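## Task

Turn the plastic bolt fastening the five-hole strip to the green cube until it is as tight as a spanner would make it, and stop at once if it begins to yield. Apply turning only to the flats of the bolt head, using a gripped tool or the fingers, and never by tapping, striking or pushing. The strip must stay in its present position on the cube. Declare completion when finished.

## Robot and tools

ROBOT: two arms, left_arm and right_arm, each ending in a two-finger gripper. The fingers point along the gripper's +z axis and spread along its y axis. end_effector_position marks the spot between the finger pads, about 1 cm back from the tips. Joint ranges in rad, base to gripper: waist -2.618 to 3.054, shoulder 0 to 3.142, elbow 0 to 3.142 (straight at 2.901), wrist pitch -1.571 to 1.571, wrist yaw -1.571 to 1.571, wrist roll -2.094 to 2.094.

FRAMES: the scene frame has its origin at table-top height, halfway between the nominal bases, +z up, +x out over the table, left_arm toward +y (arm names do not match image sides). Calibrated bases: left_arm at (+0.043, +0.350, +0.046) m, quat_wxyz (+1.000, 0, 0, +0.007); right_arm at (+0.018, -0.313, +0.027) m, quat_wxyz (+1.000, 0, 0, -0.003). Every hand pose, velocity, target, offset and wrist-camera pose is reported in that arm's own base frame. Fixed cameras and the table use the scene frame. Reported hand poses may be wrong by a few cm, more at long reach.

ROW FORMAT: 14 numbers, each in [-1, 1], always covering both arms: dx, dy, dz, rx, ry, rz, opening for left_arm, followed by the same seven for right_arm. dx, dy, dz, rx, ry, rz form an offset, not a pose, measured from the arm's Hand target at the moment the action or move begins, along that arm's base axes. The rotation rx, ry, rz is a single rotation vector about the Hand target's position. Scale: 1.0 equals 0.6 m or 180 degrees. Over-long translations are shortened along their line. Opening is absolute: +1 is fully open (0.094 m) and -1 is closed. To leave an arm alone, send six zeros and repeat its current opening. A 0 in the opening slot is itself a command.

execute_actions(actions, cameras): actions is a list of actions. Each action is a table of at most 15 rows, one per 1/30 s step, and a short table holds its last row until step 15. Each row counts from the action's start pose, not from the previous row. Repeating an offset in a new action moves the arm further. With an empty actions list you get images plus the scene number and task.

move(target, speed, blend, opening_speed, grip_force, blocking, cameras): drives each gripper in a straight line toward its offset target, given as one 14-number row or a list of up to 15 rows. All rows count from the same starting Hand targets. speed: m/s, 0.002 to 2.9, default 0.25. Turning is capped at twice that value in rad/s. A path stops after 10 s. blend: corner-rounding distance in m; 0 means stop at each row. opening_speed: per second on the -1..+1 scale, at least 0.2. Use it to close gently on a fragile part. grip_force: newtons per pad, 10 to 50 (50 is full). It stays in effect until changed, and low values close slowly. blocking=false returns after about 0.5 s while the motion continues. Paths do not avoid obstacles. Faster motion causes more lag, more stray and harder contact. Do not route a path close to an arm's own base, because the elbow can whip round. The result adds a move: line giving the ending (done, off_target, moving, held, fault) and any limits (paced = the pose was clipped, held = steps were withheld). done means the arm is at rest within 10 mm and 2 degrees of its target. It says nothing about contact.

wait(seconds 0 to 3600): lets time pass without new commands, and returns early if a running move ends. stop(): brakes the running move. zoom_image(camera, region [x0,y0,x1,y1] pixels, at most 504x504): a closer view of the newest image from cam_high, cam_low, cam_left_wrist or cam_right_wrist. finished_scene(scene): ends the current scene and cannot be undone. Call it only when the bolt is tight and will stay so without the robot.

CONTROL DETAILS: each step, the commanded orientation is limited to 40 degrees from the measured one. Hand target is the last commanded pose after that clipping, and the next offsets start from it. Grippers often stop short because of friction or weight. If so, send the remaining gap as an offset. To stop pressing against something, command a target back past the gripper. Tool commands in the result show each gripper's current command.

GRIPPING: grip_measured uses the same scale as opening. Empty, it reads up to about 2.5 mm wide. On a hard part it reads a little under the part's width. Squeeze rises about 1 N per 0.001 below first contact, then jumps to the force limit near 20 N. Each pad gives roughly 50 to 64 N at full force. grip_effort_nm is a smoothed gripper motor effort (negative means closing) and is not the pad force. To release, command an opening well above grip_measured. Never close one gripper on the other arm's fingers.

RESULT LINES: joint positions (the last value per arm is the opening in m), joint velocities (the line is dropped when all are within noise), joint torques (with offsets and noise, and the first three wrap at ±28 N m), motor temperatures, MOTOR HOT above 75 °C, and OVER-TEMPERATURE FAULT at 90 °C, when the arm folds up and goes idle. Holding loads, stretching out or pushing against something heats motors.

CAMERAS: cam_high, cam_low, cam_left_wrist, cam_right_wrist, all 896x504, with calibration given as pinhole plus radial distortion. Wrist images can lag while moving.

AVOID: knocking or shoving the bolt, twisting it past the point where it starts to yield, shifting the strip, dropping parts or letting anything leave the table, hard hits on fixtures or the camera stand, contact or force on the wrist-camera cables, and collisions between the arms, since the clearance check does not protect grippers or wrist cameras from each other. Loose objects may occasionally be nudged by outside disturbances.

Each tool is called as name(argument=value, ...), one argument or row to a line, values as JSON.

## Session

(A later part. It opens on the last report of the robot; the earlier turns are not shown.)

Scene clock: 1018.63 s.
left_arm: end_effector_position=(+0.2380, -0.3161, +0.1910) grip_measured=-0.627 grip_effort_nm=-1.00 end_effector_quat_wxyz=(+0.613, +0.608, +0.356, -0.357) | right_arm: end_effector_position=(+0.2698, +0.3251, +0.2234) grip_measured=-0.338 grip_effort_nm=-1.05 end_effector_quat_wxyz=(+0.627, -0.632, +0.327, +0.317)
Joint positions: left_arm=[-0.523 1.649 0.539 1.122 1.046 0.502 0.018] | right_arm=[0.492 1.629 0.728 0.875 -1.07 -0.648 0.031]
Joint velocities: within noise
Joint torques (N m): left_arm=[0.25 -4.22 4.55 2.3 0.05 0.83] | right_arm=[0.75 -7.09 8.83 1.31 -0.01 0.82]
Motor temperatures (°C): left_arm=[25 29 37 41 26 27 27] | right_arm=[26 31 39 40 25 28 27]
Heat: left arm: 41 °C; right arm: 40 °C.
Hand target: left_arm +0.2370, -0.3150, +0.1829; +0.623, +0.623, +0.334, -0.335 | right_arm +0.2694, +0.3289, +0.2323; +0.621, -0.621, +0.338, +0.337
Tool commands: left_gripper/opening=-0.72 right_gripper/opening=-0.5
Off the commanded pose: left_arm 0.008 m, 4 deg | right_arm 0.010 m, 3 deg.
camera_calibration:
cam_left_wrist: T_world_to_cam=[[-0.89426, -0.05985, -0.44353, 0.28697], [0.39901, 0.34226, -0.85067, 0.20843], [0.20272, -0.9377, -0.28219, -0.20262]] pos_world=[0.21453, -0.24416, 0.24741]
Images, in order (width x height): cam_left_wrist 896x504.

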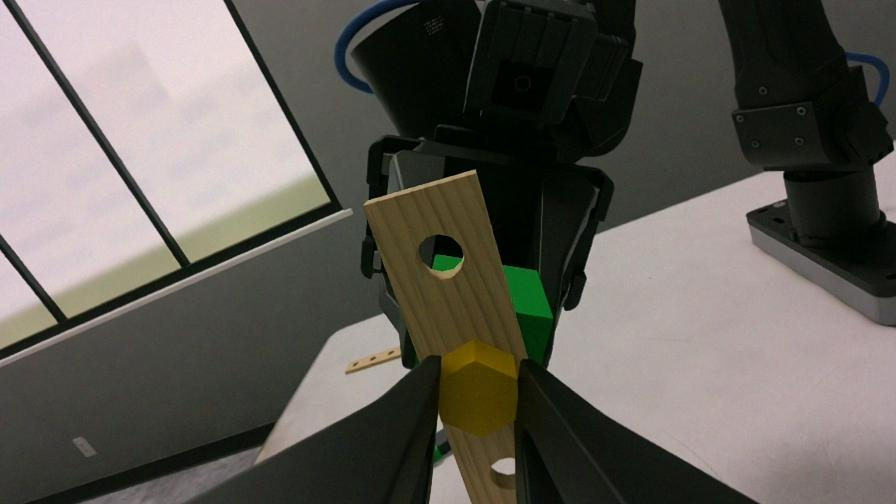

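move(
  target=[0,0,0,0,0.03,0,-0.72,0,0,0,0,0,0,-0.5],
  speed=0.08,
  cameras=["cam_left_wrist"],
)

zoom_image(
  camera="cam_left_wrist",
  region=[430, 330, 530, 450],
)

Scene clock: 1047.97 s.
left_arm: end_effector_position=(+0.2380, -0.3161, +0.1910) grip_measured=-0.627 grip_effort_nm=-1.00 end_effector_quat_wxyz=(+0.604, +0.599, +0.371, -0.372) | right_arm: end_effector_position=(+0.2698, +0.3251, +0.2234) grip_measured=-0.338 grip_effort_nm=-1.05 end_effector_quat_wxyz=(+0.626, -0.631, +0.329, +0.320)
Joint positions: left_arm=[-0.523 1.649 0.539 1.122 1.046 0.453 0.018] | right_arm=[0.492 1.629 0.728 0.875 -1.07 -0.64 0.031]
Joint torques (N m): left_arm=[0.23 -4.36 4.57 2.22 0.05 0.4] | right_arm=[0.76 -7.08 8.81 1.33 -0.01 0.74]
Heat: left arm: 41 °C; right arm: 40 °C.
Hand target: left_arm +0.2370, -0.3150, +0.1829; +0.607, +0.606, +0.363, -0.364 | right_arm +0.2694, +0.3289, +0.2323; +0.621, -0.621, +0.338, +0.337
Off the commanded pose: left_arm 0.008 m, 2 deg | right_arm 0.010 m, 3 deg.
move: done
cam_left_wrist: T_world_to_cam=[[-0.91487, -0.05958, -0.39934, 0.28355], [0.35711, 0.34209, -0.86916, 0.22185], [0.18839, -0.93778, -0.29169, -0.19734]] pos_world=[0.21736, -0.24406, 0.2485]

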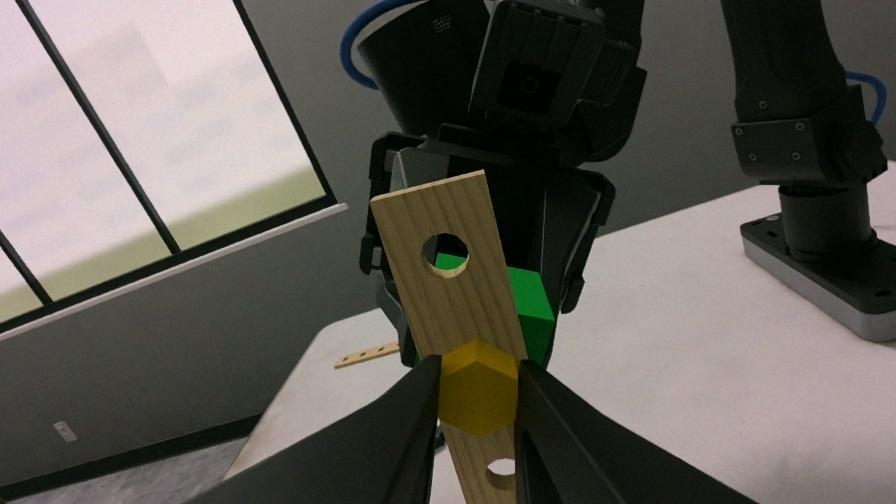

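Scaled by 4.200.

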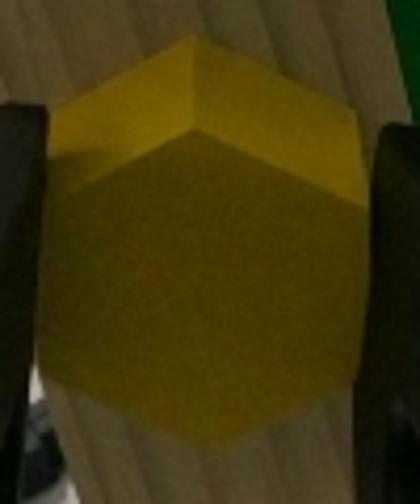

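move(
  target=[0,0,0,0,0.02,0,-0.72,0,0,0,0,0,0,-0.5],
  speed=0.08,
  cameras=["cam_left_wrist"],
)

zoom_image(
  camera="cam_left_wrist",
  region=[430, 330, 530, 450],
)

Scene clock: 1053.60 s.
left_arm: end_effector_position=(+0.2380, -0.3161, +0.1910) grip_measured=-0.627 grip_effort_nm=-1.00 end_effector_quat_wxyz=(+0.595, +0.590, +0.385, -0.387) | right_arm: end_effector_position=(+0.2698, +0.3251, +0.2234) grip_measured=-0.338 grip_effort_nm=-1.05 end_effector_quat_wxyz=(+0.623, -0.627, +0.335, +0.326)
Joint positions: left_arm=[-0.523 1.649 0.539 1.122 1.046 0.406 0.018] | right_arm=[0.492 1.629 0.728 0.875 -1.07 -0.621 0.031]
Joint torques (N m): left_arm=[0.29 -4.36 4.6 2.24 0.04 0.23] | right_arm=[0.76 -7.02 8.77 1.35 -0.01 0.53]
Heat: left arm: 41 °C; right arm: 40 °C.
Hand target: left_arm +0.2370, -0.3150, +0.1829; +0.595, +0.594, +0.382, -0.383 | right_arm +0.2694, +0.3289, +0.2323; +0.621, -0.621, +0.338, +0.337
Off the commanded pose: left_arm 0.008 m, 1 deg | right_arm 0.010 m, 2 deg.
move: done
cam_left_wrist: T_world_to_cam=[[-0.93288, -0.05933, -0.35526, 0.27952], [0.31537, 0.34187, -0.88525, 0.23477], [0.17398, -0.93787, -0.30021, -0.19233]] pos_world=[0.22018, -0.24406, 0.24939]

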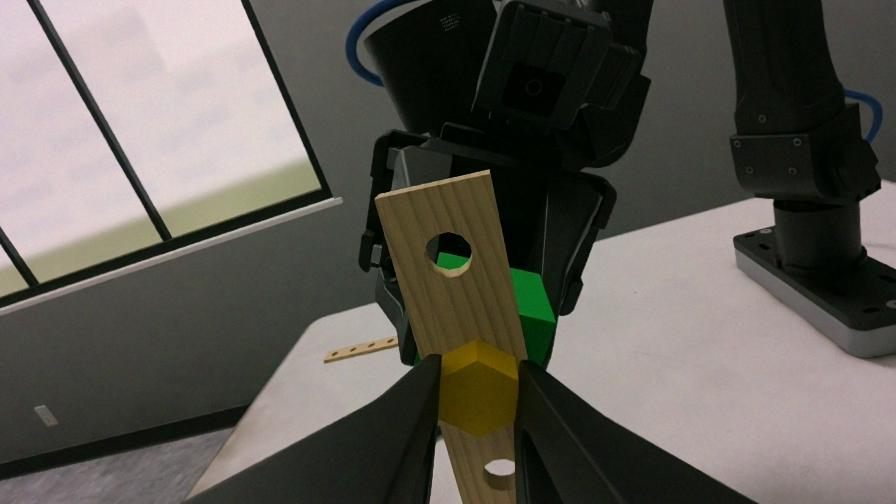

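Scaled by 4.200.

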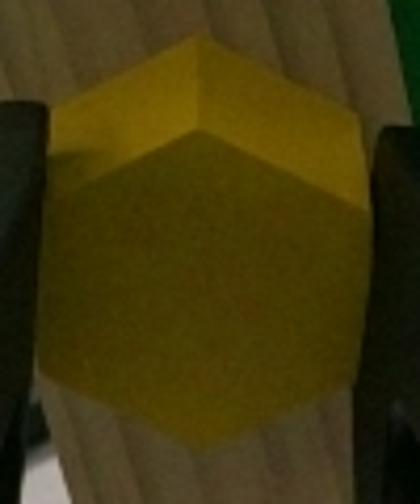

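move(
  target=[0,0,0,0,-0.0417,0,-0.72,0,0,0,0,0,0,-0.5],
  speed=0.08,
  cameras=["cam_left_wrist"],
)

zoom_image(
  camera="cam_left_wrist",
  region=[430, 330, 530, 450],
)

Scene clock: 1109.63 s.
left_arm: end_effector_position=(+0.2380, -0.3161, +0.1910) grip_measured=-0.627 grip_effort_nm=-1.00 end_effector_quat_wxyz=(+0.609, +0.604, +0.363, -0.364) | right_arm: end_effector_position=(+0.2698, +0.3251, +0.2234) grip_measured=-0.338 grip_effort_nm=-1.05 end_effector_quat_wxyz=(+0.626, -0.630, +0.330, +0.320)
Joint positions: left_arm=[-0.523 1.649 0.539 1.122 1.046 0.481 0.018] | right_arm=[0.492 1.629 0.728 0.875 -1.07 -0.638 0.031]
Joint torques (N m): left_arm=[0.31 -4.21 4.51 2.29 0.04 0.74] | right_arm=[0.73 -7.1 8.83 1.33 0 0.72]
Heat: left arm: 42 °C; right arm: 40 °C.
Hand target: left_arm +0.2370, -0.3150, +0.1829; +0.619, +0.618, +0.343, -0.343 | right_arm +0.2694, +0.3289, +0.2323; +0.621, -0.621, +0.338, +0.337
Off the commanded pose: left_arm 0.008 m, 4 deg | right_arm 0.010 m, 2 deg.
move: off_target (left_arm)
cam_left_wrist: T_world_to_cam=[[-0.90338, -0.05971, -0.42466, 0.28562], [0.38112, 0.34215, -0.85888, 0.21428], [0.19658, -0.93775, -0.28633, -0.20037]] pos_world=[0.21574, -0.24416, 0.24796]

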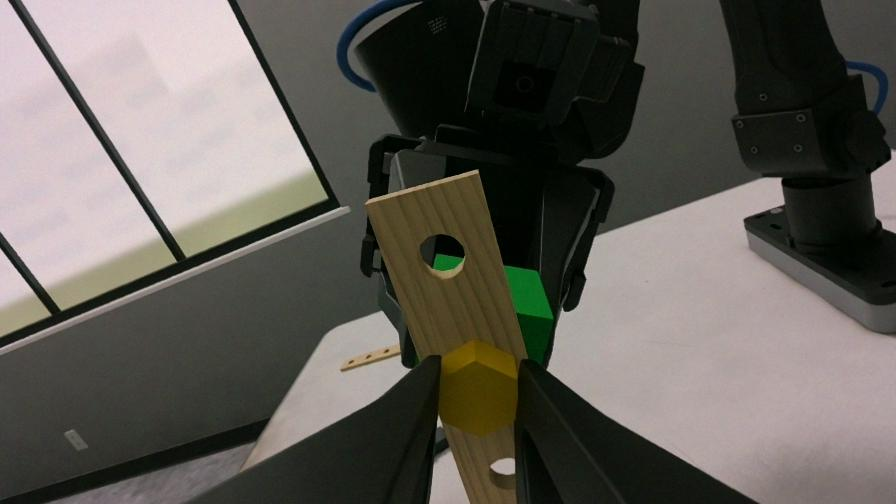

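Scaled by 4.200.

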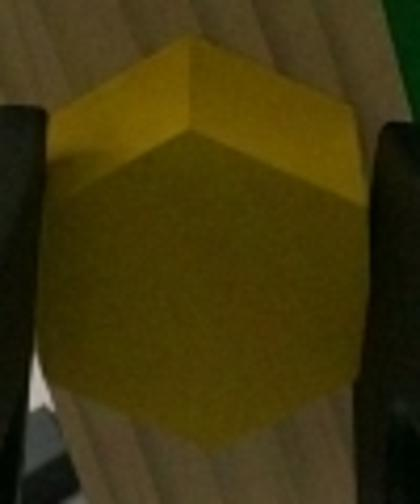

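move(
  target=[0,0,0,0,-0.0139,0,-0.72,0,0,0,0,0,0,-0.5],
  speed=0.08,
)

wait(
  seconds=0.3,
  cameras=["cam_left_wrist"],
)

zoom_image(
  camera="cam_left_wrist",
  region=[430, 330, 530, 450],
)

Scene clock: 1116.83 s.
left_arm: end_effector_position=(+0.2380, -0.3161, +0.1910) grip_measured=-0.627 grip_effort_nm=-1.00 end_effector_quat_wxyz=(+0.616, +0.611, +0.351, -0.352) | right_arm: end_effector_position=(+0.2698, +0.3251, +0.2235) grip_measured=-0.338 grip_effort_nm=-1.05 end_effector_quat_wxyz=(+0.627, -0.631, +0.327, +0.318)
Joint positions: left_arm=[-0.523 1.649 0.539 1.122 1.046 0.52 0.018] | right_arm=[0.492 1.629 0.728 0.876 -1.07 -0.645 0.031]
Joint torques (N m): left_arm=[0.31 -4.21 4.52 2.31 0.05 0.82] | right_arm=[0.73 -7.09 8.84 1.32 -0.01 0.83]
Heat: left arm: 42 °C; right arm: 40 °C.
Hand target: left_arm +0.2370, -0.3150, +0.1829; +0.626, +0.626, +0.329, -0.329 | right_arm +0.2694, +0.3289, +0.2323; +0.621, -0.621, +0.338, +0.337
Off the commanded pose: left_arm 0.008 m, 4 deg | right_arm 0.010 m, 3 deg.
move: off_target (left_arm)

Scene clock: 1117.13 s.
left_arm: end_effector_position=(+0.2380, -0.3161, +0.1910) grip_measured=-0.627 grip_effort_nm=-1.00 end_effector_quat_wxyz=(+0.616, +0.611, +0.351, -0.352) | right_arm: end_effector_position=(+0.2698, +0.3251, +0.2235) grip_measured=-0.338 grip_effort_nm=-1.05 end_effector_quat_wxyz=(+0.627, -0.632, +0.327, +0.318)
Joint positions: left_arm=[-0.523 1.649 0.539 1.122 1.046 0.52 0.018] | right_arm=[0.492 1.629 0.728 0.876 -1.07 -0.645 0.031]
Joint torques (N m): left_arm=[0.25 -4.22 4.52 2.3 0.05 0.84] | right_arm=[0.75 -7.1 8.81 1.31 -0.01 0.79]
Heat: left arm: 42 °C; right arm: 40 °C.
Hand target: left_arm +0.2370, -0.3150, +0.1829; +0.626, +0.626, +0.329, -0.329 | right_arm +0.2694, +0.3289, +0.2323; +0.621, -0.621, +0.338, +0.337
Tool commands: left_gripper/opening=-0.72 right_gripper/opening=-0.5
Off the commanded pose: left_arm 0.008 m, 4 deg | right_arm 0.010 m, 3 deg.
wait: 0.30 s; at rest by 0.17 s
cam_left_wrist: T_world_to_cam=[[-0.88598, -0.05989, -0.45985, 0.28816], [0.4145, 0.34238, -0.84319, 0.2034], [0.20794, -0.93765, -0.27851, -0.20453]] pos_world=[0.21352, -0.24416, 0.24705]

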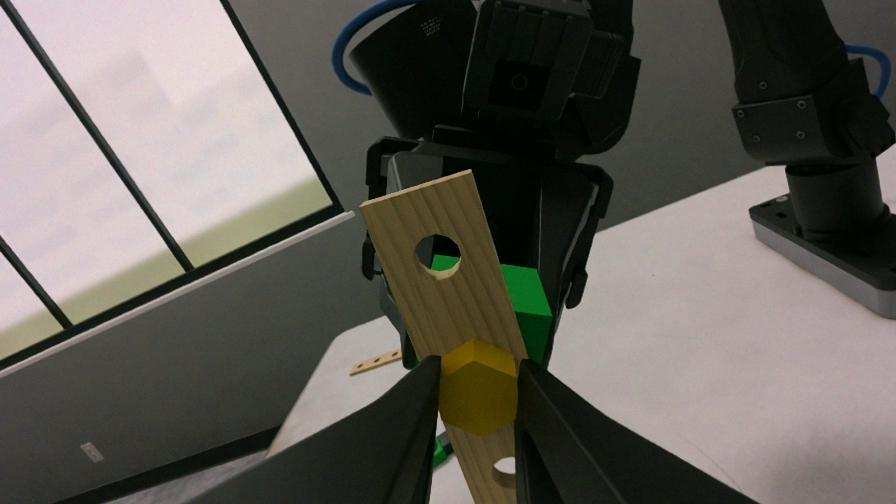

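Scaled by 4.200.

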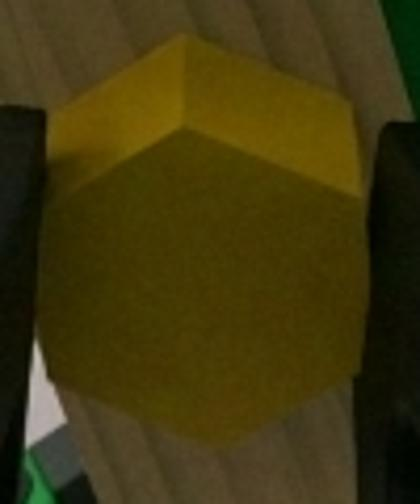

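move(
  target=[0,0,0,0,0.06,0,-0.72,0,0,0,0,0,0,-0.5],
  speed=0.08,
  cameras=["cam_left_wrist"],
)

zoom_image(
  camera="cam_left_wrist",
  region=[430, 330, 530, 450],
)

Scene clock: 1173.80 s.
left_arm: end_effector_position=(+0.2380, -0.3161, +0.1910) grip_measured=-0.627 grip_effort_nm=-1.00 end_effector_quat_wxyz=(+0.594, +0.589, +0.387, -0.388) | right_arm: end_effector_position=(+0.2698, +0.3251, +0.2235) grip_measured=-0.338 grip_effort_nm=-1.05 end_effector_quat_wxyz=(+0.621, -0.626, +0.338, +0.328)
Joint positions: left_arm=[-0.523 1.649 0.539 1.122 1.046 0.4 0.018] | right_arm=[0.492 1.629 0.728 0.876 -1.07 -0.611 0.031]
Joint torques (N m): left_arm=[0.32 -4.36 4.59 2.26 0.03 0.19] | right_arm=[0.76 -7.02 8.75 1.35 -0.02 0.43]
Heat: left arm: 43 °C; right arm: 40 °C.
Hand target: left_arm +0.2370, -0.3150, +0.1829; +0.592, +0.592, +0.386, -0.387 | right_arm +0.2694, +0.3289, +0.2323; +0.621, -0.621, +0.338, +0.337
Off the commanded pose: left_arm 0.008 m, 0 deg | right_arm 0.010 m, 1 deg.
move: done
cam_left_wrist: T_world_to_cam=[[-0.9349, -0.05938, -0.34992, 0.27893], [0.31029, 0.34188, -0.88704, 0.23632], [0.1723, -0.93787, -0.3012, -0.19174]] pos_world=[0.22048, -0.24406, 0.24948]

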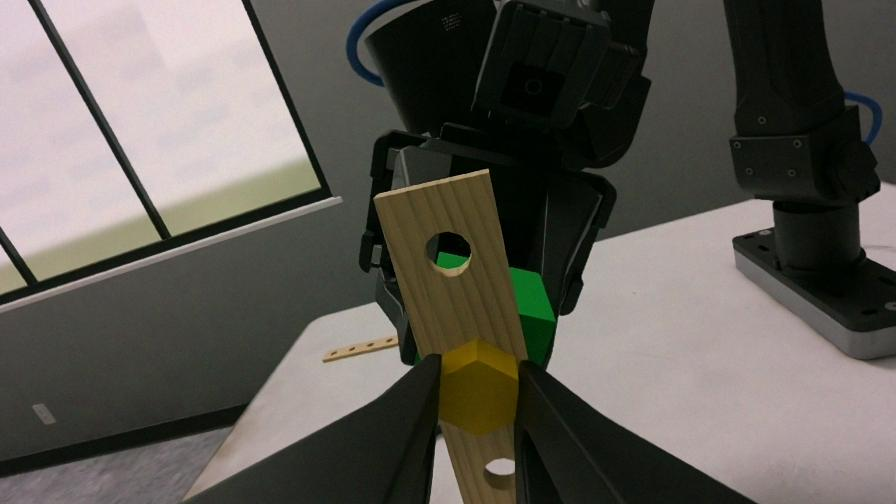

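Scaled by 4.200.

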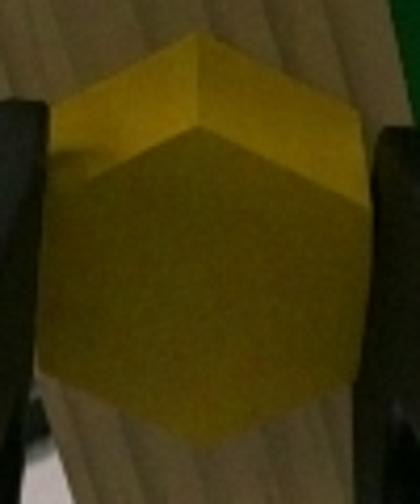

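move(
  target=[0,0,0,0,0.02,0,-0.72,0,0,0,0,0,0,-0.5],
  speed=0.08,
)

Scene clock: 1181.37 s.
left_arm: end_effector_position=(+0.2380, -0.3161, +0.1910) grip_measured=-0.627 grip_effort_nm=-1.00 end_effector_quat_wxyz=(+0.584, +0.580, +0.401, -0.402) | right_arm: end_effector_position=(+0.2698, +0.3251, +0.2235) grip_measured=-0.338 grip_effort_nm=-1.05 end_effector_quat_wxyz=(+0.618, -0.623, +0.344, +0.335)
Joint positions: left_arm=[-0.523 1.649 0.539 1.122 1.046 0.353 0.018] | right_arm=[0.492 1.629 0.728 0.876 -1.07 -0.592 0.031]
Joint torques (N m): left_arm=[0.28 -4.29 4.55 2.27 0.03 -0.01] | right_arm=[0.76 -6.97 8.66 1.37 -0.01 0.15]
Heat: left arm: 43 °C; right arm: 40 °C.
Hand target: left_arm +0.2370, -0.3150, +0.1829; +0.580, +0.579, +0.405, -0.405 | right_arm +0.2694, +0.3289, +0.2323; +0.621, -0.621, +0.338, +0.337
Off the commanded pose: left_arm 0.008 m, 1 deg | right_arm 0.010 m, 1 deg.
move: done

move(
  target=[0,0,0,0,0,0,-0.72,0,0,0,0,0,0,0.1],
  opening_speed=0.4,
  cameras=["cam_left_wrist","cam_right_wrist"],
)

Scene clock: 1190.43 s.
left_arm: end_effector_position=(+0.2378, -0.3161, +0.1910) grip_measured=-0.627 grip_effort_nm=-1.00 end_effector_quat_wxyz=(+0.584, +0.580, +0.401, -0.403) | right_arm: end_effector_position=(+0.2698, +0.3251, +0.2234) grip_measured=+0.097 grip_effort_nm=0.08 end_effector_quat_wxyz=(+0.617, -0.622, +0.345, +0.336)
Joint positions: left_arm=[-0.523 1.649 0.539 1.122 1.047 0.352 0.018] | right_arm=[0.492 1.629 0.728 0.876 -1.07 -0.588 0.052]
Joint torques (N m): left_arm=[0.28 -4.3 4.56 2.24 0.03 -0.03] | right_arm=[0.75 -6.95 8.68 1.38 0 0.17]
Heat: left arm: 43 °C; right arm: 40 °C.
Hand target: left_arm +0.2371, -0.3150, +0.1829; +0.580, +0.579, +0.405, -0.405 | right_arm +0.2694, +0.3289, +0.2323; +0.621, -0.621, +0.338, +0.337
Off the commanded pose: left_arm 0.008 m, 1 deg | right_arm 0.010 m, 1 deg.
move: done
cam_left_wrist: T_world_to_cam=[[-0.9507, -0.05803, -0.30463, 0.27427], [0.26785, 0.34139, -0.90095, 0.24901], [0.15628, -0.93813, -0.30901, -0.18651]] pos_world=[0.22319, -0.24406, 0.25027]
cam_right_wrist: T_world_to_cam=[[0.81068, 0.06728, 0.58162, -0.36511], [0.5654, -0.34802, -0.74781, 0.16185], [0.1521, 0.93507, -0.32017, -0.18281]] pos_world=[0.23228, 0.25183, 0.27485]

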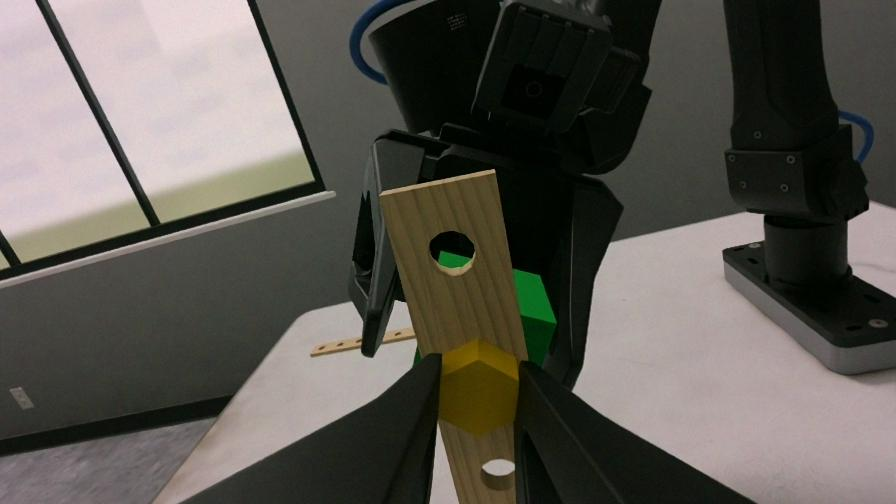

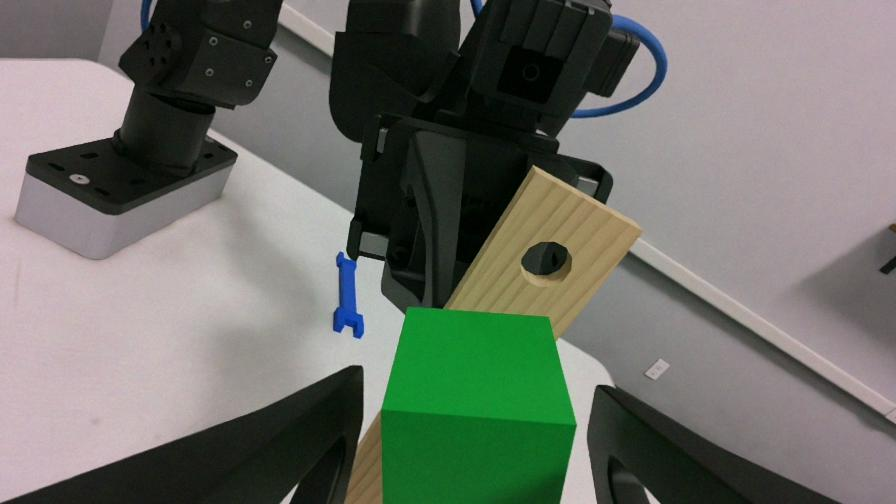

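move(
  target=[
    [0,0,0,0,0,0,-0.72,0,-0.1,0,0,0,0,0.1],
    [0,0,0,0,0,0,-0.72,-0.1,-0.3,0.05,0,0,0,0.1],
  ],
  speed=[0.08,0.15],
  cameras=["cam_high","cam_left_wrist","cam_right_wrist"],
)

Scene clock: 1200.50 s.
left_arm: end_effector_position=(+0.2378, -0.3161, +0.1910) grip_measured=-0.627 grip_effort_nm=-1.00 end_effector_quat_wxyz=(+0.584, +0.580, +0.401, -0.403) | right_arm: end_effector_position=(+0.2138, +0.1509, +0.2630) grip_measured=+0.098 grip_effort_nm=0.08 end_effector_quat_wxyz=(+0.650, -0.592, +0.385, +0.282)
Joint positions: left_arm=[-0.523 1.649 0.539 1.122 1.047 0.352 0.018] | right_arm=[-0.151 1.021 0.402 0.791 -1.554 -0.413 0.052]
Joint torques (N m): left_arm=[0.25 -4.3 4.56 2.23 0.02 -0.02] | right_arm=[-0.62 -3.54 6.45 0.96 -0.04 0.19]
Heat: left arm: 43 °C; right arm: 39 °C.
Hand target: left_arm +0.2371, -0.3150, +0.1829; +0.580, +0.579, +0.405, -0.405 | right_arm +0.2094, +0.1489, +0.2624; +0.621, -0.621, +0.338, +0.337
Off the commanded pose: left_arm 0.008 m, 1 deg | right_arm 0.005 m, 10 deg.
joint sent to its limit (right arm) — joint 5 (wrist yaw), lower limit. The joint targets are off in orientation, not in position.
move: off_target (right_arm)
cam_left_wrist: T_world_to_cam=[[-0.9507, -0.05803, -0.30463, 0.27427], [0.26785, 0.34139, -0.90095, 0.24901], [0.15628, -0.93813, -0.30901, -0.18651]] pos_world=[0.22319, -0.24406, 0.25027]
cam_right_wrist: T_world_to_cam=[[0.79864, -0.06803, 0.59795, -0.31215], [0.51932, -0.42416, -0.74189, 0.18224], [0.3041, 0.90303, -0.30342, -0.03085]] pos_world=[0.16403, 0.08392, 0.31249]

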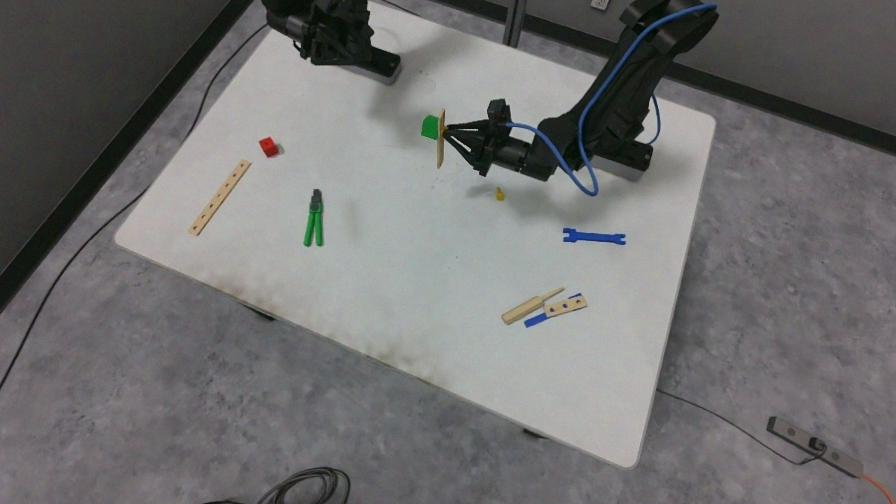

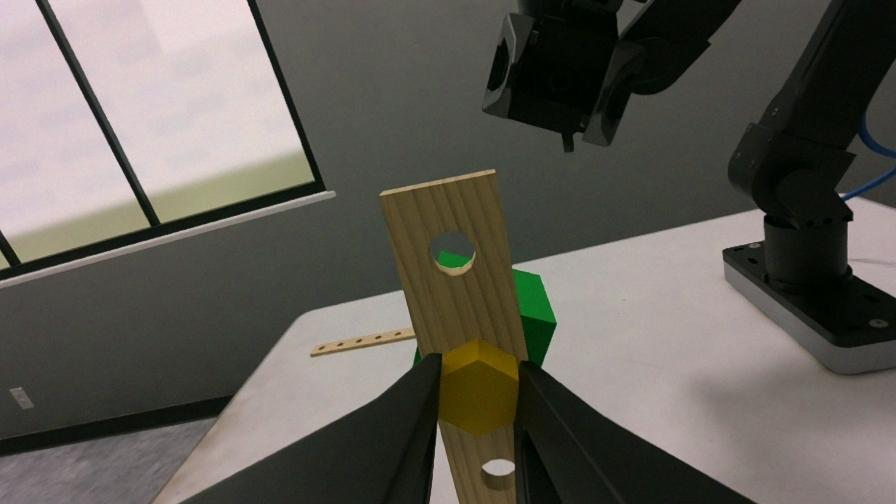

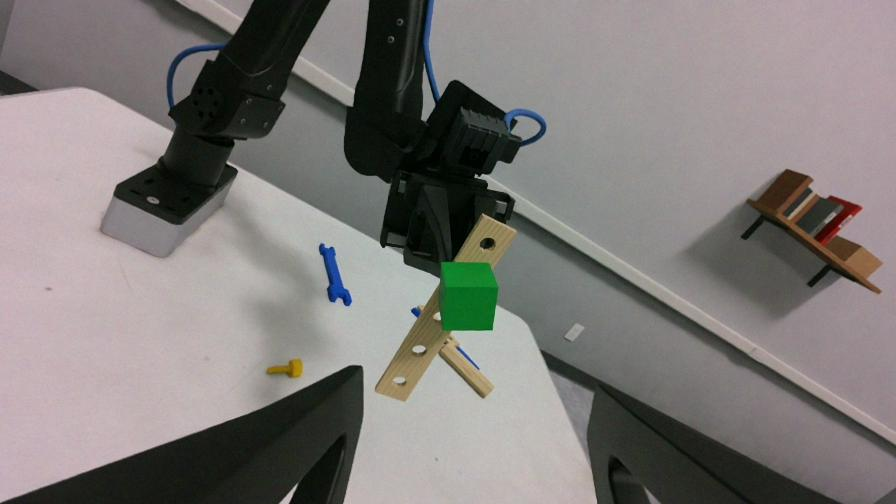

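move(
  target=[-0.014,-0.0355,0.02,0.4783,0.1736,0.1729,-0.72,0,0,0,0,0,0,0.1],
  speed=0.14,
  cameras=["cam_high","cam_left_wrist"],
)

Scene clock: 1231.13 s.
left_arm: end_effector_position=(+0.2273, -0.3332, +0.1985) grip_measured=-0.627 grip_effort_nm=-1.00 end_effector_quat_wxyz=(+0.060, +0.576, +0.815, -0.026) | right_arm: end_effector_position=(+0.2138, +0.1509, +0.2630) grip_measured=+0.098 grip_effort_nm=0.08 end_effector_quat_wxyz=(+0.650, -0.592, +0.385, +0.282)
Joint positions: left_arm=[-0.971 2.023 2.152 -1.568 0.008 0.26 0.018] | right_arm=[-0.151 1.021 0.402 0.791 -1.554 -0.412 0.052]
Joint torques (N m): left_arm=[-0.39 -7.25 8.95 0.65 -0.02 -0.13] | right_arm=[-0.55 -3.49 6.41 0.96 -0.04 0.15]
Heat: left arm: 42 °C; right arm: 38 °C.
Hand target: left_arm +0.2287, -0.3363, +0.1950; +0.000, +0.575, +0.818, +0.000 | right_arm +0.2097, +0.1501, +0.2624; +0.647, -0.592, +0.387, +0.285 (not the last commanded pose)
Off the commanded pose: left_arm 0.005 m, 8 deg | right_arm 0.005 m, 10 deg.
joint sent to its limit (left arm) — joint 4 (wrist pitch), lower limit. The joint targets are off in orientation, not in position.
joint at its limit (right arm) — joint 5 (wrist yaw), lower limit.
move: off_target (left_arm)
cam_left_wrist: T_world_to_cam=[[-0.9186, -0.38809, -0.07464, 0.10268], [-0.39472, 0.89168, 0.22157, 0.37554], [-0.01943, 0.233, -0.97228, 0.36326]] pos_world=[0.24962, -0.37966, 0.27764]

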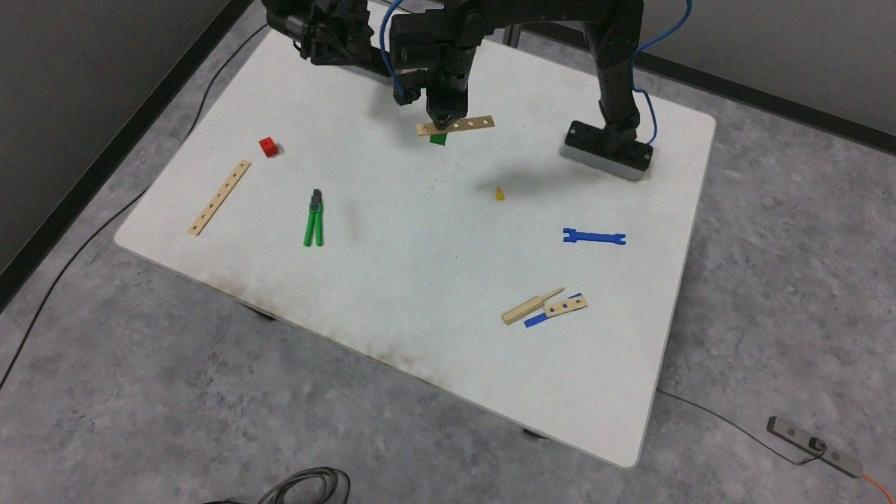

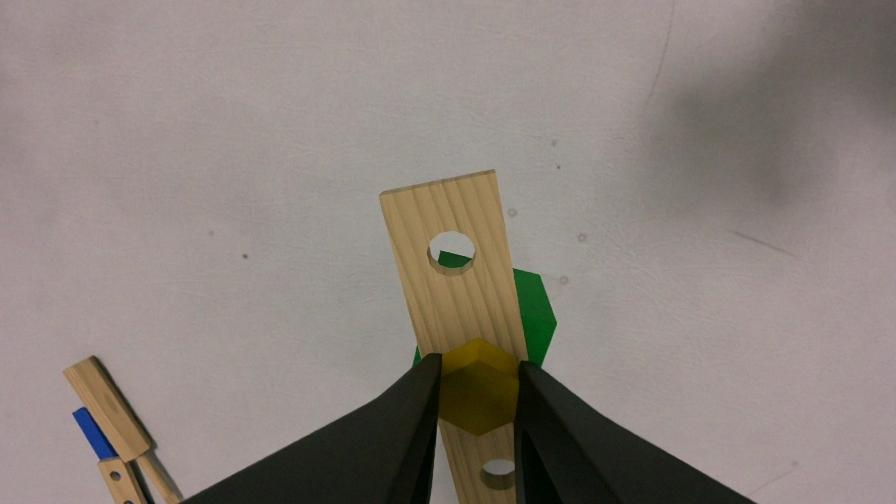

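move(
  target=[0,0,-0.1417,0,0,0,-0.72,0,0,0,0,0,0,0.1],
  speed=0.12,
  cameras=["cam_left_wrist"],
)

Scene clock: 1240.30 s.
left_arm: end_effector_position=(+0.2276, -0.3335, +0.1232) grip_measured=-0.627 grip_effort_nm=-1.00 end_effector_quat_wxyz=(+0.007, +0.577, +0.817, -0.007) | right_arm: end_effector_position=(+0.2138, +0.1509, +0.2630) grip_measured=+0.098 grip_effort_nm=0.08 end_effector_quat_wxyz=(+0.650, -0.592, +0.385, +0.282)
Joint positions: left_arm=[-0.971 2.078 1.935 -1.409 0.007 0.258 0.018] | right_arm=[-0.151 1.021 0.402 0.791 -1.554 -0.412 0.052]
Joint torques (N m): left_arm=[-0.38 -7.95 5.7 0.83 -0.08 -0.08] | right_arm=[-0.54 -3.47 6.48 0.97 -0.03 0.14]
Heat: left arm: 40 °C; right arm: 37 °C.
Hand target: left_arm +0.2287, -0.3363, +0.1100; +0.000, +0.576, +0.818, +0.000 | right_arm +0.2097, +0.1501, +0.2624; +0.647, -0.592, +0.387, +0.285
Off the commanded pose: left_arm 0.014 m, 1 deg | right_arm 0.004 m, 1 deg.
joint at its limit (right arm) — joint 5 (wrist yaw), lower limit.
move: off_target (left_arm)
cam_left_wrist: T_world_to_cam=[[-0.92202, -0.3836, -0.05217, 0.0967], [-0.37858, 0.86527, 0.32861, 0.36697], [-0.08091, 0.32274, -0.94302, 0.33039]] pos_world=[0.25482, -0.38706, 0.19602]

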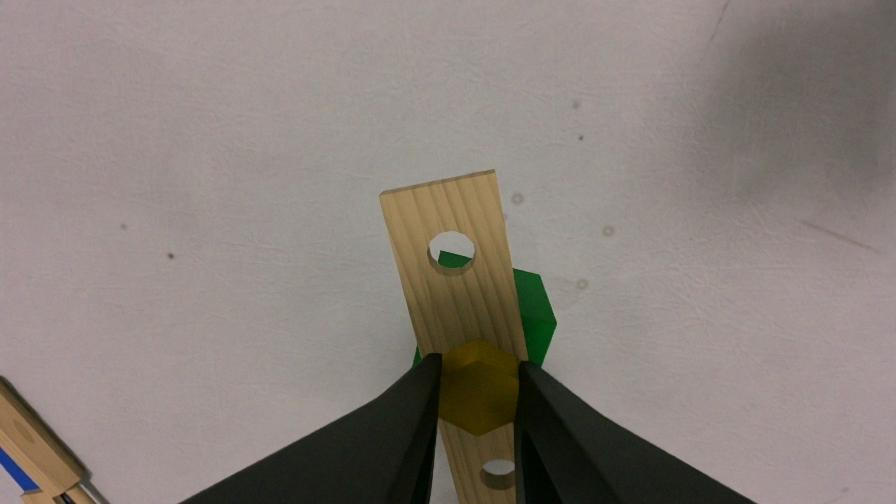

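move(
  target=[0,0,-0.15,0,0,0,-0.72,0,0,0,0,0,0,0.1],
  speed=0.1,
)

Scene clock: 1244.37 s.
left_arm: end_effector_position=(+0.2295, -0.3363, +0.0346) grip_measured=-0.627 grip_effort_nm=-1.00 end_effector_quat_wxyz=(+0.008, +0.576, +0.817, -0.007) | right_arm: end_effector_position=(+0.2138, +0.1509, +0.2630) grip_measured=+0.098 grip_effort_nm=0.08 end_effector_quat_wxyz=(+0.650, -0.592, +0.385, +0.282)
Joint positions: left_arm=[-0.971 2.117 1.641 -1.074 0.007 0.257 0.018] | right_arm=[-0.151 1.021 0.402 0.791 -1.554 -0.412 0.052]
Joint torques (N m): left_arm=[-0.38 -8.01 5.45 0.86 -0.07 -0.07] | right_arm=[-0.53 -3.47 6.45 0.96 -0.04 0.14]
Heat: left arm: 39 °C; right arm: 37 °C.
Hand target: left_arm +0.2286, -0.3363, +0.0200; +0.000, +0.575, +0.818, +0.000 | right_arm +0.2097, +0.1501, +0.2624; +0.647, -0.592, +0.387, +0.285
Off the commanded pose: left_arm 0.015 m, 1 deg | right_arm 0.004 m, 1 deg.
joint at its limit (right arm) — joint 5 (wrist yaw), lower limit.
move: off_target (left_arm)

move(
  target=[0,0,-0.04,0,0,0,-0.72,0,0,0,0,0,0,0.1],
  speed=0.04,
  cameras=["cam_left_wrist","cam_low"],
)

Scene clock: 1250.40 s.
left_arm: end_effector_position=(+0.2303, -0.3374, +0.0114) grip_measured=-0.627 grip_effort_nm=-1.00 end_effector_quat_wxyz=(+0.009, +0.576, +0.817, -0.007) | right_arm: end_effector_position=(+0.2138, +0.1509, +0.2630) grip_measured=+0.098 grip_effort_nm=0.08 end_effector_quat_wxyz=(+0.650, -0.592, +0.385, +0.282)
Joint positions: left_arm=[-0.971 2.146 1.59 -0.993 0.007 0.257 0.018] | right_arm=[-0.151 1.021 0.402 0.791 -1.554 -0.412 0.052]
Joint torques (N m): left_arm=[-0.39 -8.14 5.23 0.82 -0.07 -0.09] | right_arm=[-0.55 -3.49 6.42 0.97 -0.03 0.16]
Heat: left arm: 38 °C; right arm: 37 °C.
Hand target: left_arm +0.2286, -0.3363, -0.0041; +0.000, +0.575, +0.818, +0.000 | right_arm +0.2097, +0.1501, +0.2624; +0.647, -0.592, +0.387, +0.285
Off the commanded pose: left_arm 0.016 m, 1 deg | right_arm 0.004 m, 1 deg.
joint at its limit (right arm) — joint 5 (wrist yaw), lower limit.
move: off_target (left_arm)
cam_left_wrist: T_world_to_cam=[[-0.92149, -0.3848, -0.0528, 0.0913], [-0.38019, 0.86578, 0.3254, 0.40872], [-0.0795, 0.31993, -0.9441, 0.22518]] pos_world=[0.25743, -0.39077, 0.08442]
Images, in order (width x height): cam_low 896x504, cam_left_wrist 896x504.

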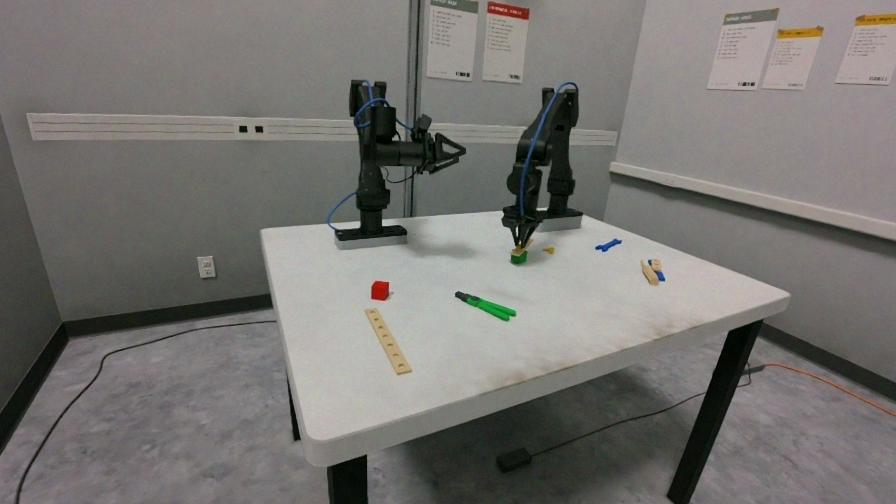

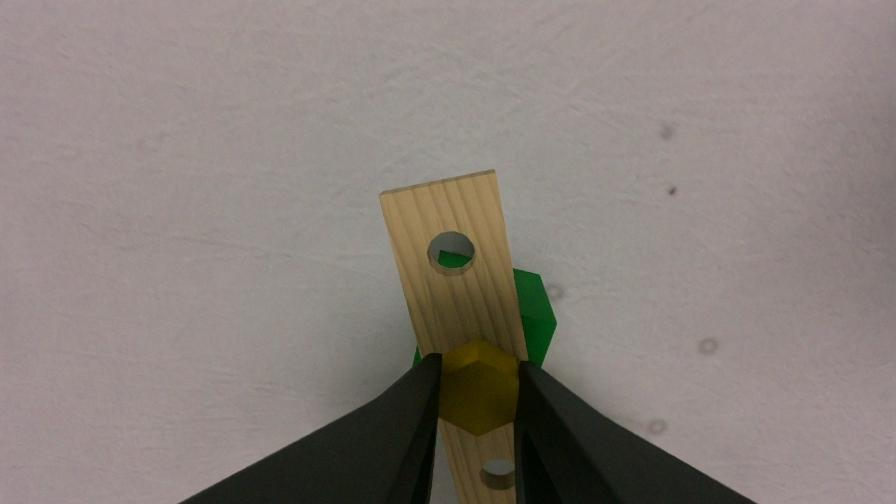

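move(
  target=[0,0,-0.0067,0,0,0,-0.72,0,0,0,0,0,0,0.1],
  speed=0.02,
)

move(
  target=[0,0,-0.0033,0,0,0,-0.72,0,0,0,0,0,0,0.1],
  speed=0.02,
  cameras=["cam_left_wrist"],
)

Scene clock: 1255.70 s.
left_arm: end_effector_position=(+0.2304, -0.3376, +0.0073) grip_measured=-0.627 grip_effort_nm=-1.00 end_effector_quat_wxyz=(+0.009, +0.576, +0.817, -0.007) | right_arm: end_effector_position=(+0.2138, +0.1509, +0.2630) grip_measured=+0.098 grip_effort_nm=0.08 end_effector_quat_wxyz=(+0.650, -0.592, +0.385, +0.282)
Joint positions: left_arm=[-0.971 2.151 1.582 -0.98 0.007 0.257 0.018] | right_arm=[-0.151 1.021 0.402 0.791 -1.554 -0.412 0.052]
Joint torques (N m): left_arm=[-0.39 -8.18 5.23 0.82 -0.06 -0.07] | right_arm=[-0.58 -3.51 6.45 0.97 -0.03 0.14]
Heat: left arm: 38 °C; right arm: 37 °C.
Hand target: left_arm +0.2286, -0.3363, -0.0082; +0.000, +0.575, +0.818, +0.000 | right_arm +0.2097, +0.1501, +0.2624; +0.647, -0.592, +0.387, +0.285
Off the commanded pose: left_arm 0.016 m, 1 deg | right_arm 0.004 m, 1 deg.
joint at its limit (right arm) — joint 5 (wrist yaw), lower limit.
move: off_target (left_arm)

Scene clock: 1256.23 s.
left_arm: end_effector_position=(+0.2313, -0.3389, +0.0074) grip_measured=-0.627 grip_effort_nm=-1.00 end_effector_quat_wxyz=(+0.012, +0.576, +0.817, -0.008) | right_arm: end_effector_position=(+0.2138, +0.1509, +0.2630) grip_measured=+0.098 grip_effort_nm=0.08 end_effector_quat_wxyz=(+0.650, -0.592, +0.385, +0.282)
Joint positions: left_arm=[-0.971 2.151 1.582 -0.973 0.007 0.257 0.018] | right_arm=[-0.151 1.021 0.402 0.791 -1.554 -0.412 0.052]
Joint torques (N m): left_arm=[-0.39 -8.01 4.9 0.86 -0.07 -0.09] | right_arm=[-0.55 -3.48 6.46 0.96 -0.03 0.15]
Heat: left arm: 37 °C; right arm: 37 °C.
Hand target: left_arm +0.2286, -0.3363, -0.0101; +0.000, +0.575, +0.818, +0.000 | right_arm +0.2097, +0.1501, +0.2624; +0.647, -0.592, +0.387, +0.285
Off the commanded pose: left_arm 0.018 m, 2 deg | right_arm 0.004 m, 1 deg.
joint at its limit (right arm) — joint 5 (wrist yaw), lower limit.
move: off_target (left_arm)
cam_left_wrist: T_world_to_cam=[[-0.92128, -0.38512, -0.05409, 0.09136], [-0.38138, 0.86747, 0.31944, 0.41262], [-0.0761, 0.31492, -0.94606, 0.21952]] pos_world=[0.25824, -0.39189, 0.08082]

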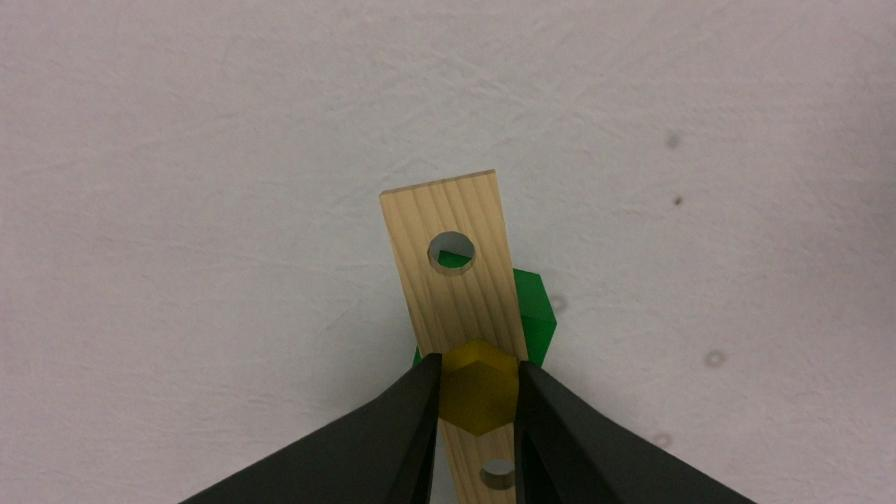

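move(
  target=[0,0,0,0,0,0,-0.35,0,0,0,0,0,0,0.1],
  opening_speed=0.3,
  cameras=["cam_left_wrist"],
)

Scene clock: 1262.70 s.
left_arm: end_effector_position=(+0.2314, -0.3391, +0.0074) grip_measured=-0.353 grip_effort_nm=0.17 end_effector_quat_wxyz=(+0.012, +0.576, +0.817, -0.008) | right_arm: end_effector_position=(+0.2138, +0.1509, +0.2630) grip_measured=+0.098 grip_effort_nm=0.08 end_effector_quat_wxyz=(+0.650, -0.592, +0.385, +0.282)
Joint positions: left_arm=[-0.971 2.151 1.582 -0.973 0.007 0.257 0.03] | right_arm=[-0.151 1.021 0.402 0.791 -1.554 -0.412 0.052]
Joint torques (N m): left_arm=[-0.34 -7.98 4.88 0.85 -0.06 -0.08] | right_arm=[-0.55 -3.47 6.45 0.96 -0.03 0.15]
Motor temperatures (°C): left_arm=[25 34 36 37 26 26 28] | right_arm=[26 30 37 35 25 27 27]
Heat: left arm: 37 °C; right arm: 37 °C.
Hand target: left_arm +0.2285, -0.3363, -0.0101; +0.000, +0.575, +0.818, +0.000 | right_arm +0.2097, +0.1501, +0.2624; +0.647, -0.592, +0.387, +0.285
Off the commanded pose: left_arm 0.018 m, 2 deg | right_arm 0.004 m, 1 deg.
joint at its limit (right arm) — joint 5 (wrist yaw), lower limit.
move: done
cam_left_wrist: T_world_to_cam=[[-0.92127, -0.38512, -0.05423, 0.09132], [-0.38149, 0.86769, 0.3187, 0.41289], [-0.07569, 0.3143, -0.9463, 0.21923]] pos_world=[0.25824, -0.39199, 0.08082]

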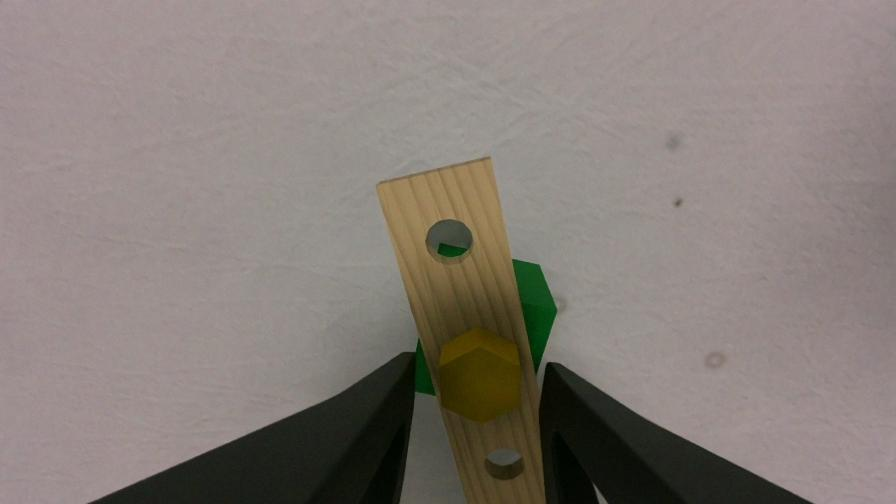

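move(
  target=[
    [0,0,0.06,0,0,0,-0.35,0,0,0,0,0,0,0.1],
    [0,0,0.2,0,0,0,-0.35,0,0,0,0,0,0,0.1],
  ],
  speed=[0.05,0.15],
  cameras=["cam_left_wrist","cam_low","cam_high"],
)

zoom_image(
  camera="cam_left_wrist",
  region=[330, 130, 630, 504],
)

Scene clock: 1269.03 s.
left_arm: end_effector_position=(+0.2269, -0.3324, +0.0904) grip_measured=-0.353 grip_effort_nm=0.17 end_effector_quat_wxyz=(-0.022, +0.576, +0.817, +0.004) | right_arm: end_effector_position=(+0.2138, +0.1509, +0.2630) grip_measured=+0.098 grip_effort_nm=0.08 end_effector_quat_wxyz=(+0.650, -0.592, +0.385, +0.282)
Joint positions: left_arm=[-0.971 2.137 1.894 -1.372 0.007 0.257 0.03] | right_arm=[-0.151 1.021 0.402 0.791 -1.554 -0.412 0.052]
Joint torques (N m): left_arm=[-0.39 -12.81 9.07 0.24 -0.04 -0.09] | right_arm=[-0.55 -3.49 6.45 0.96 -0.03 0.15]
Heat: left arm: 37 °C; right arm: 37 °C.
Hand target: left_arm +0.2285, -0.3363, +0.1099; +0.000, +0.575, +0.818, +0.000 | right_arm +0.2097, +0.1501, +0.2624; +0.647, -0.592, +0.387, +0.285
Off the commanded pose: left_arm 0.020 m, 3 deg | right_arm 0.004 m, 1 deg.
joint at its limit (right arm) — joint 5 (wrist yaw), lower limit.
move: off_target (left_arm)
cam_left_wrist: T_world_to_cam=[[-0.92321, -0.38229, -0.03928, 0.09431], [-0.36686, 0.84625, 0.38636, 0.36232], [-0.11446, 0.3711, -0.92151, 0.32078]] pos_world=[0.25671, -0.3896, 0.15932]
Images, in order (width x height): cam_high 896x504, cam_low 896x504, cam_left_wrist 896x504.

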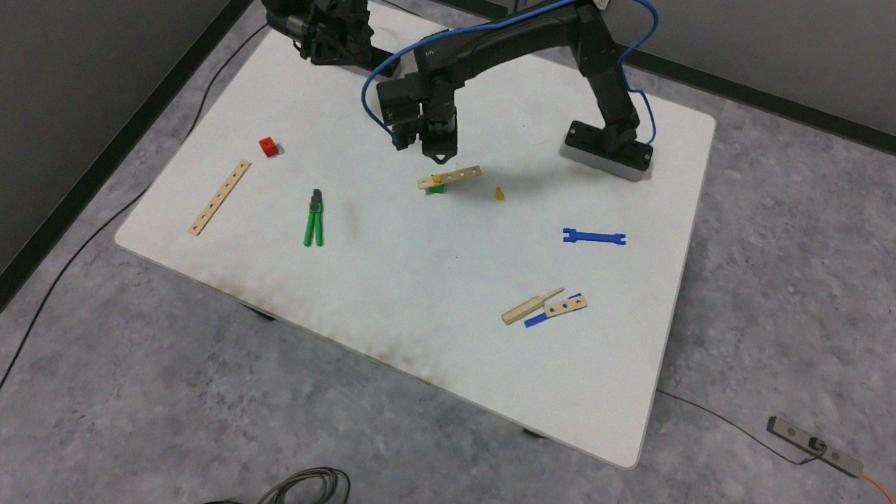

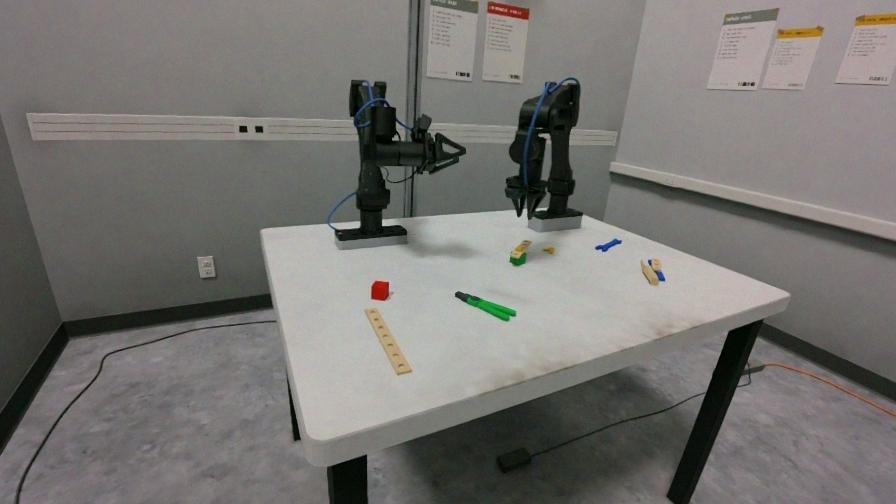

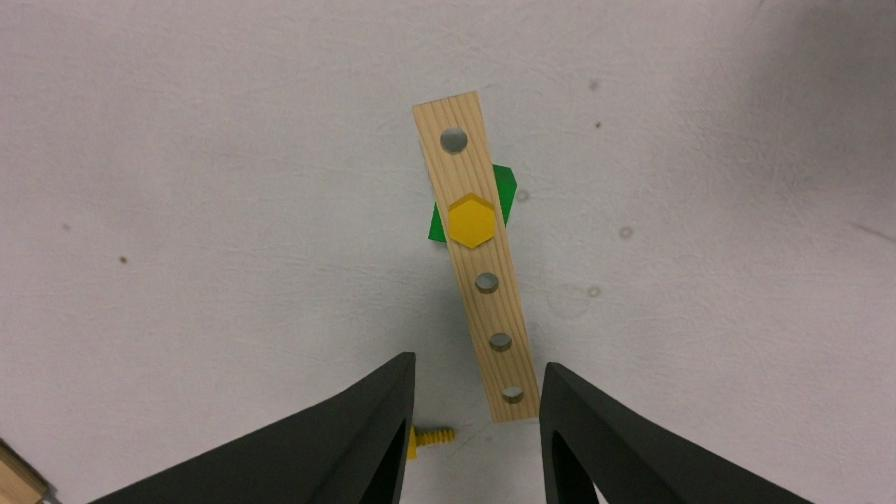

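Scaled by 1.348.

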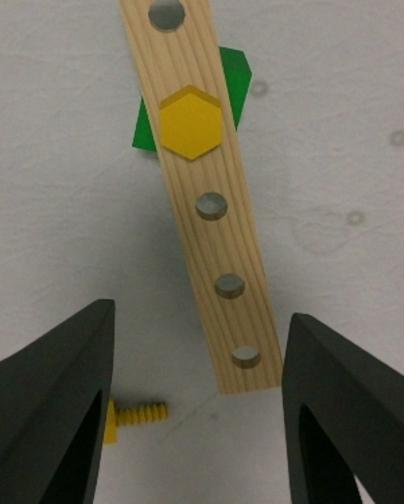

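I'm done. The bolt on the green cube has been turned about 20° clockwise. It now holds at roughly 0.8 N·m without giving, which is about the most this grip on the head could apply. The strip hasn't moved on the cube, and the assembly is back upright on the table.

finished_scene(
  scene=1,
)

The scene is finished: the task was done.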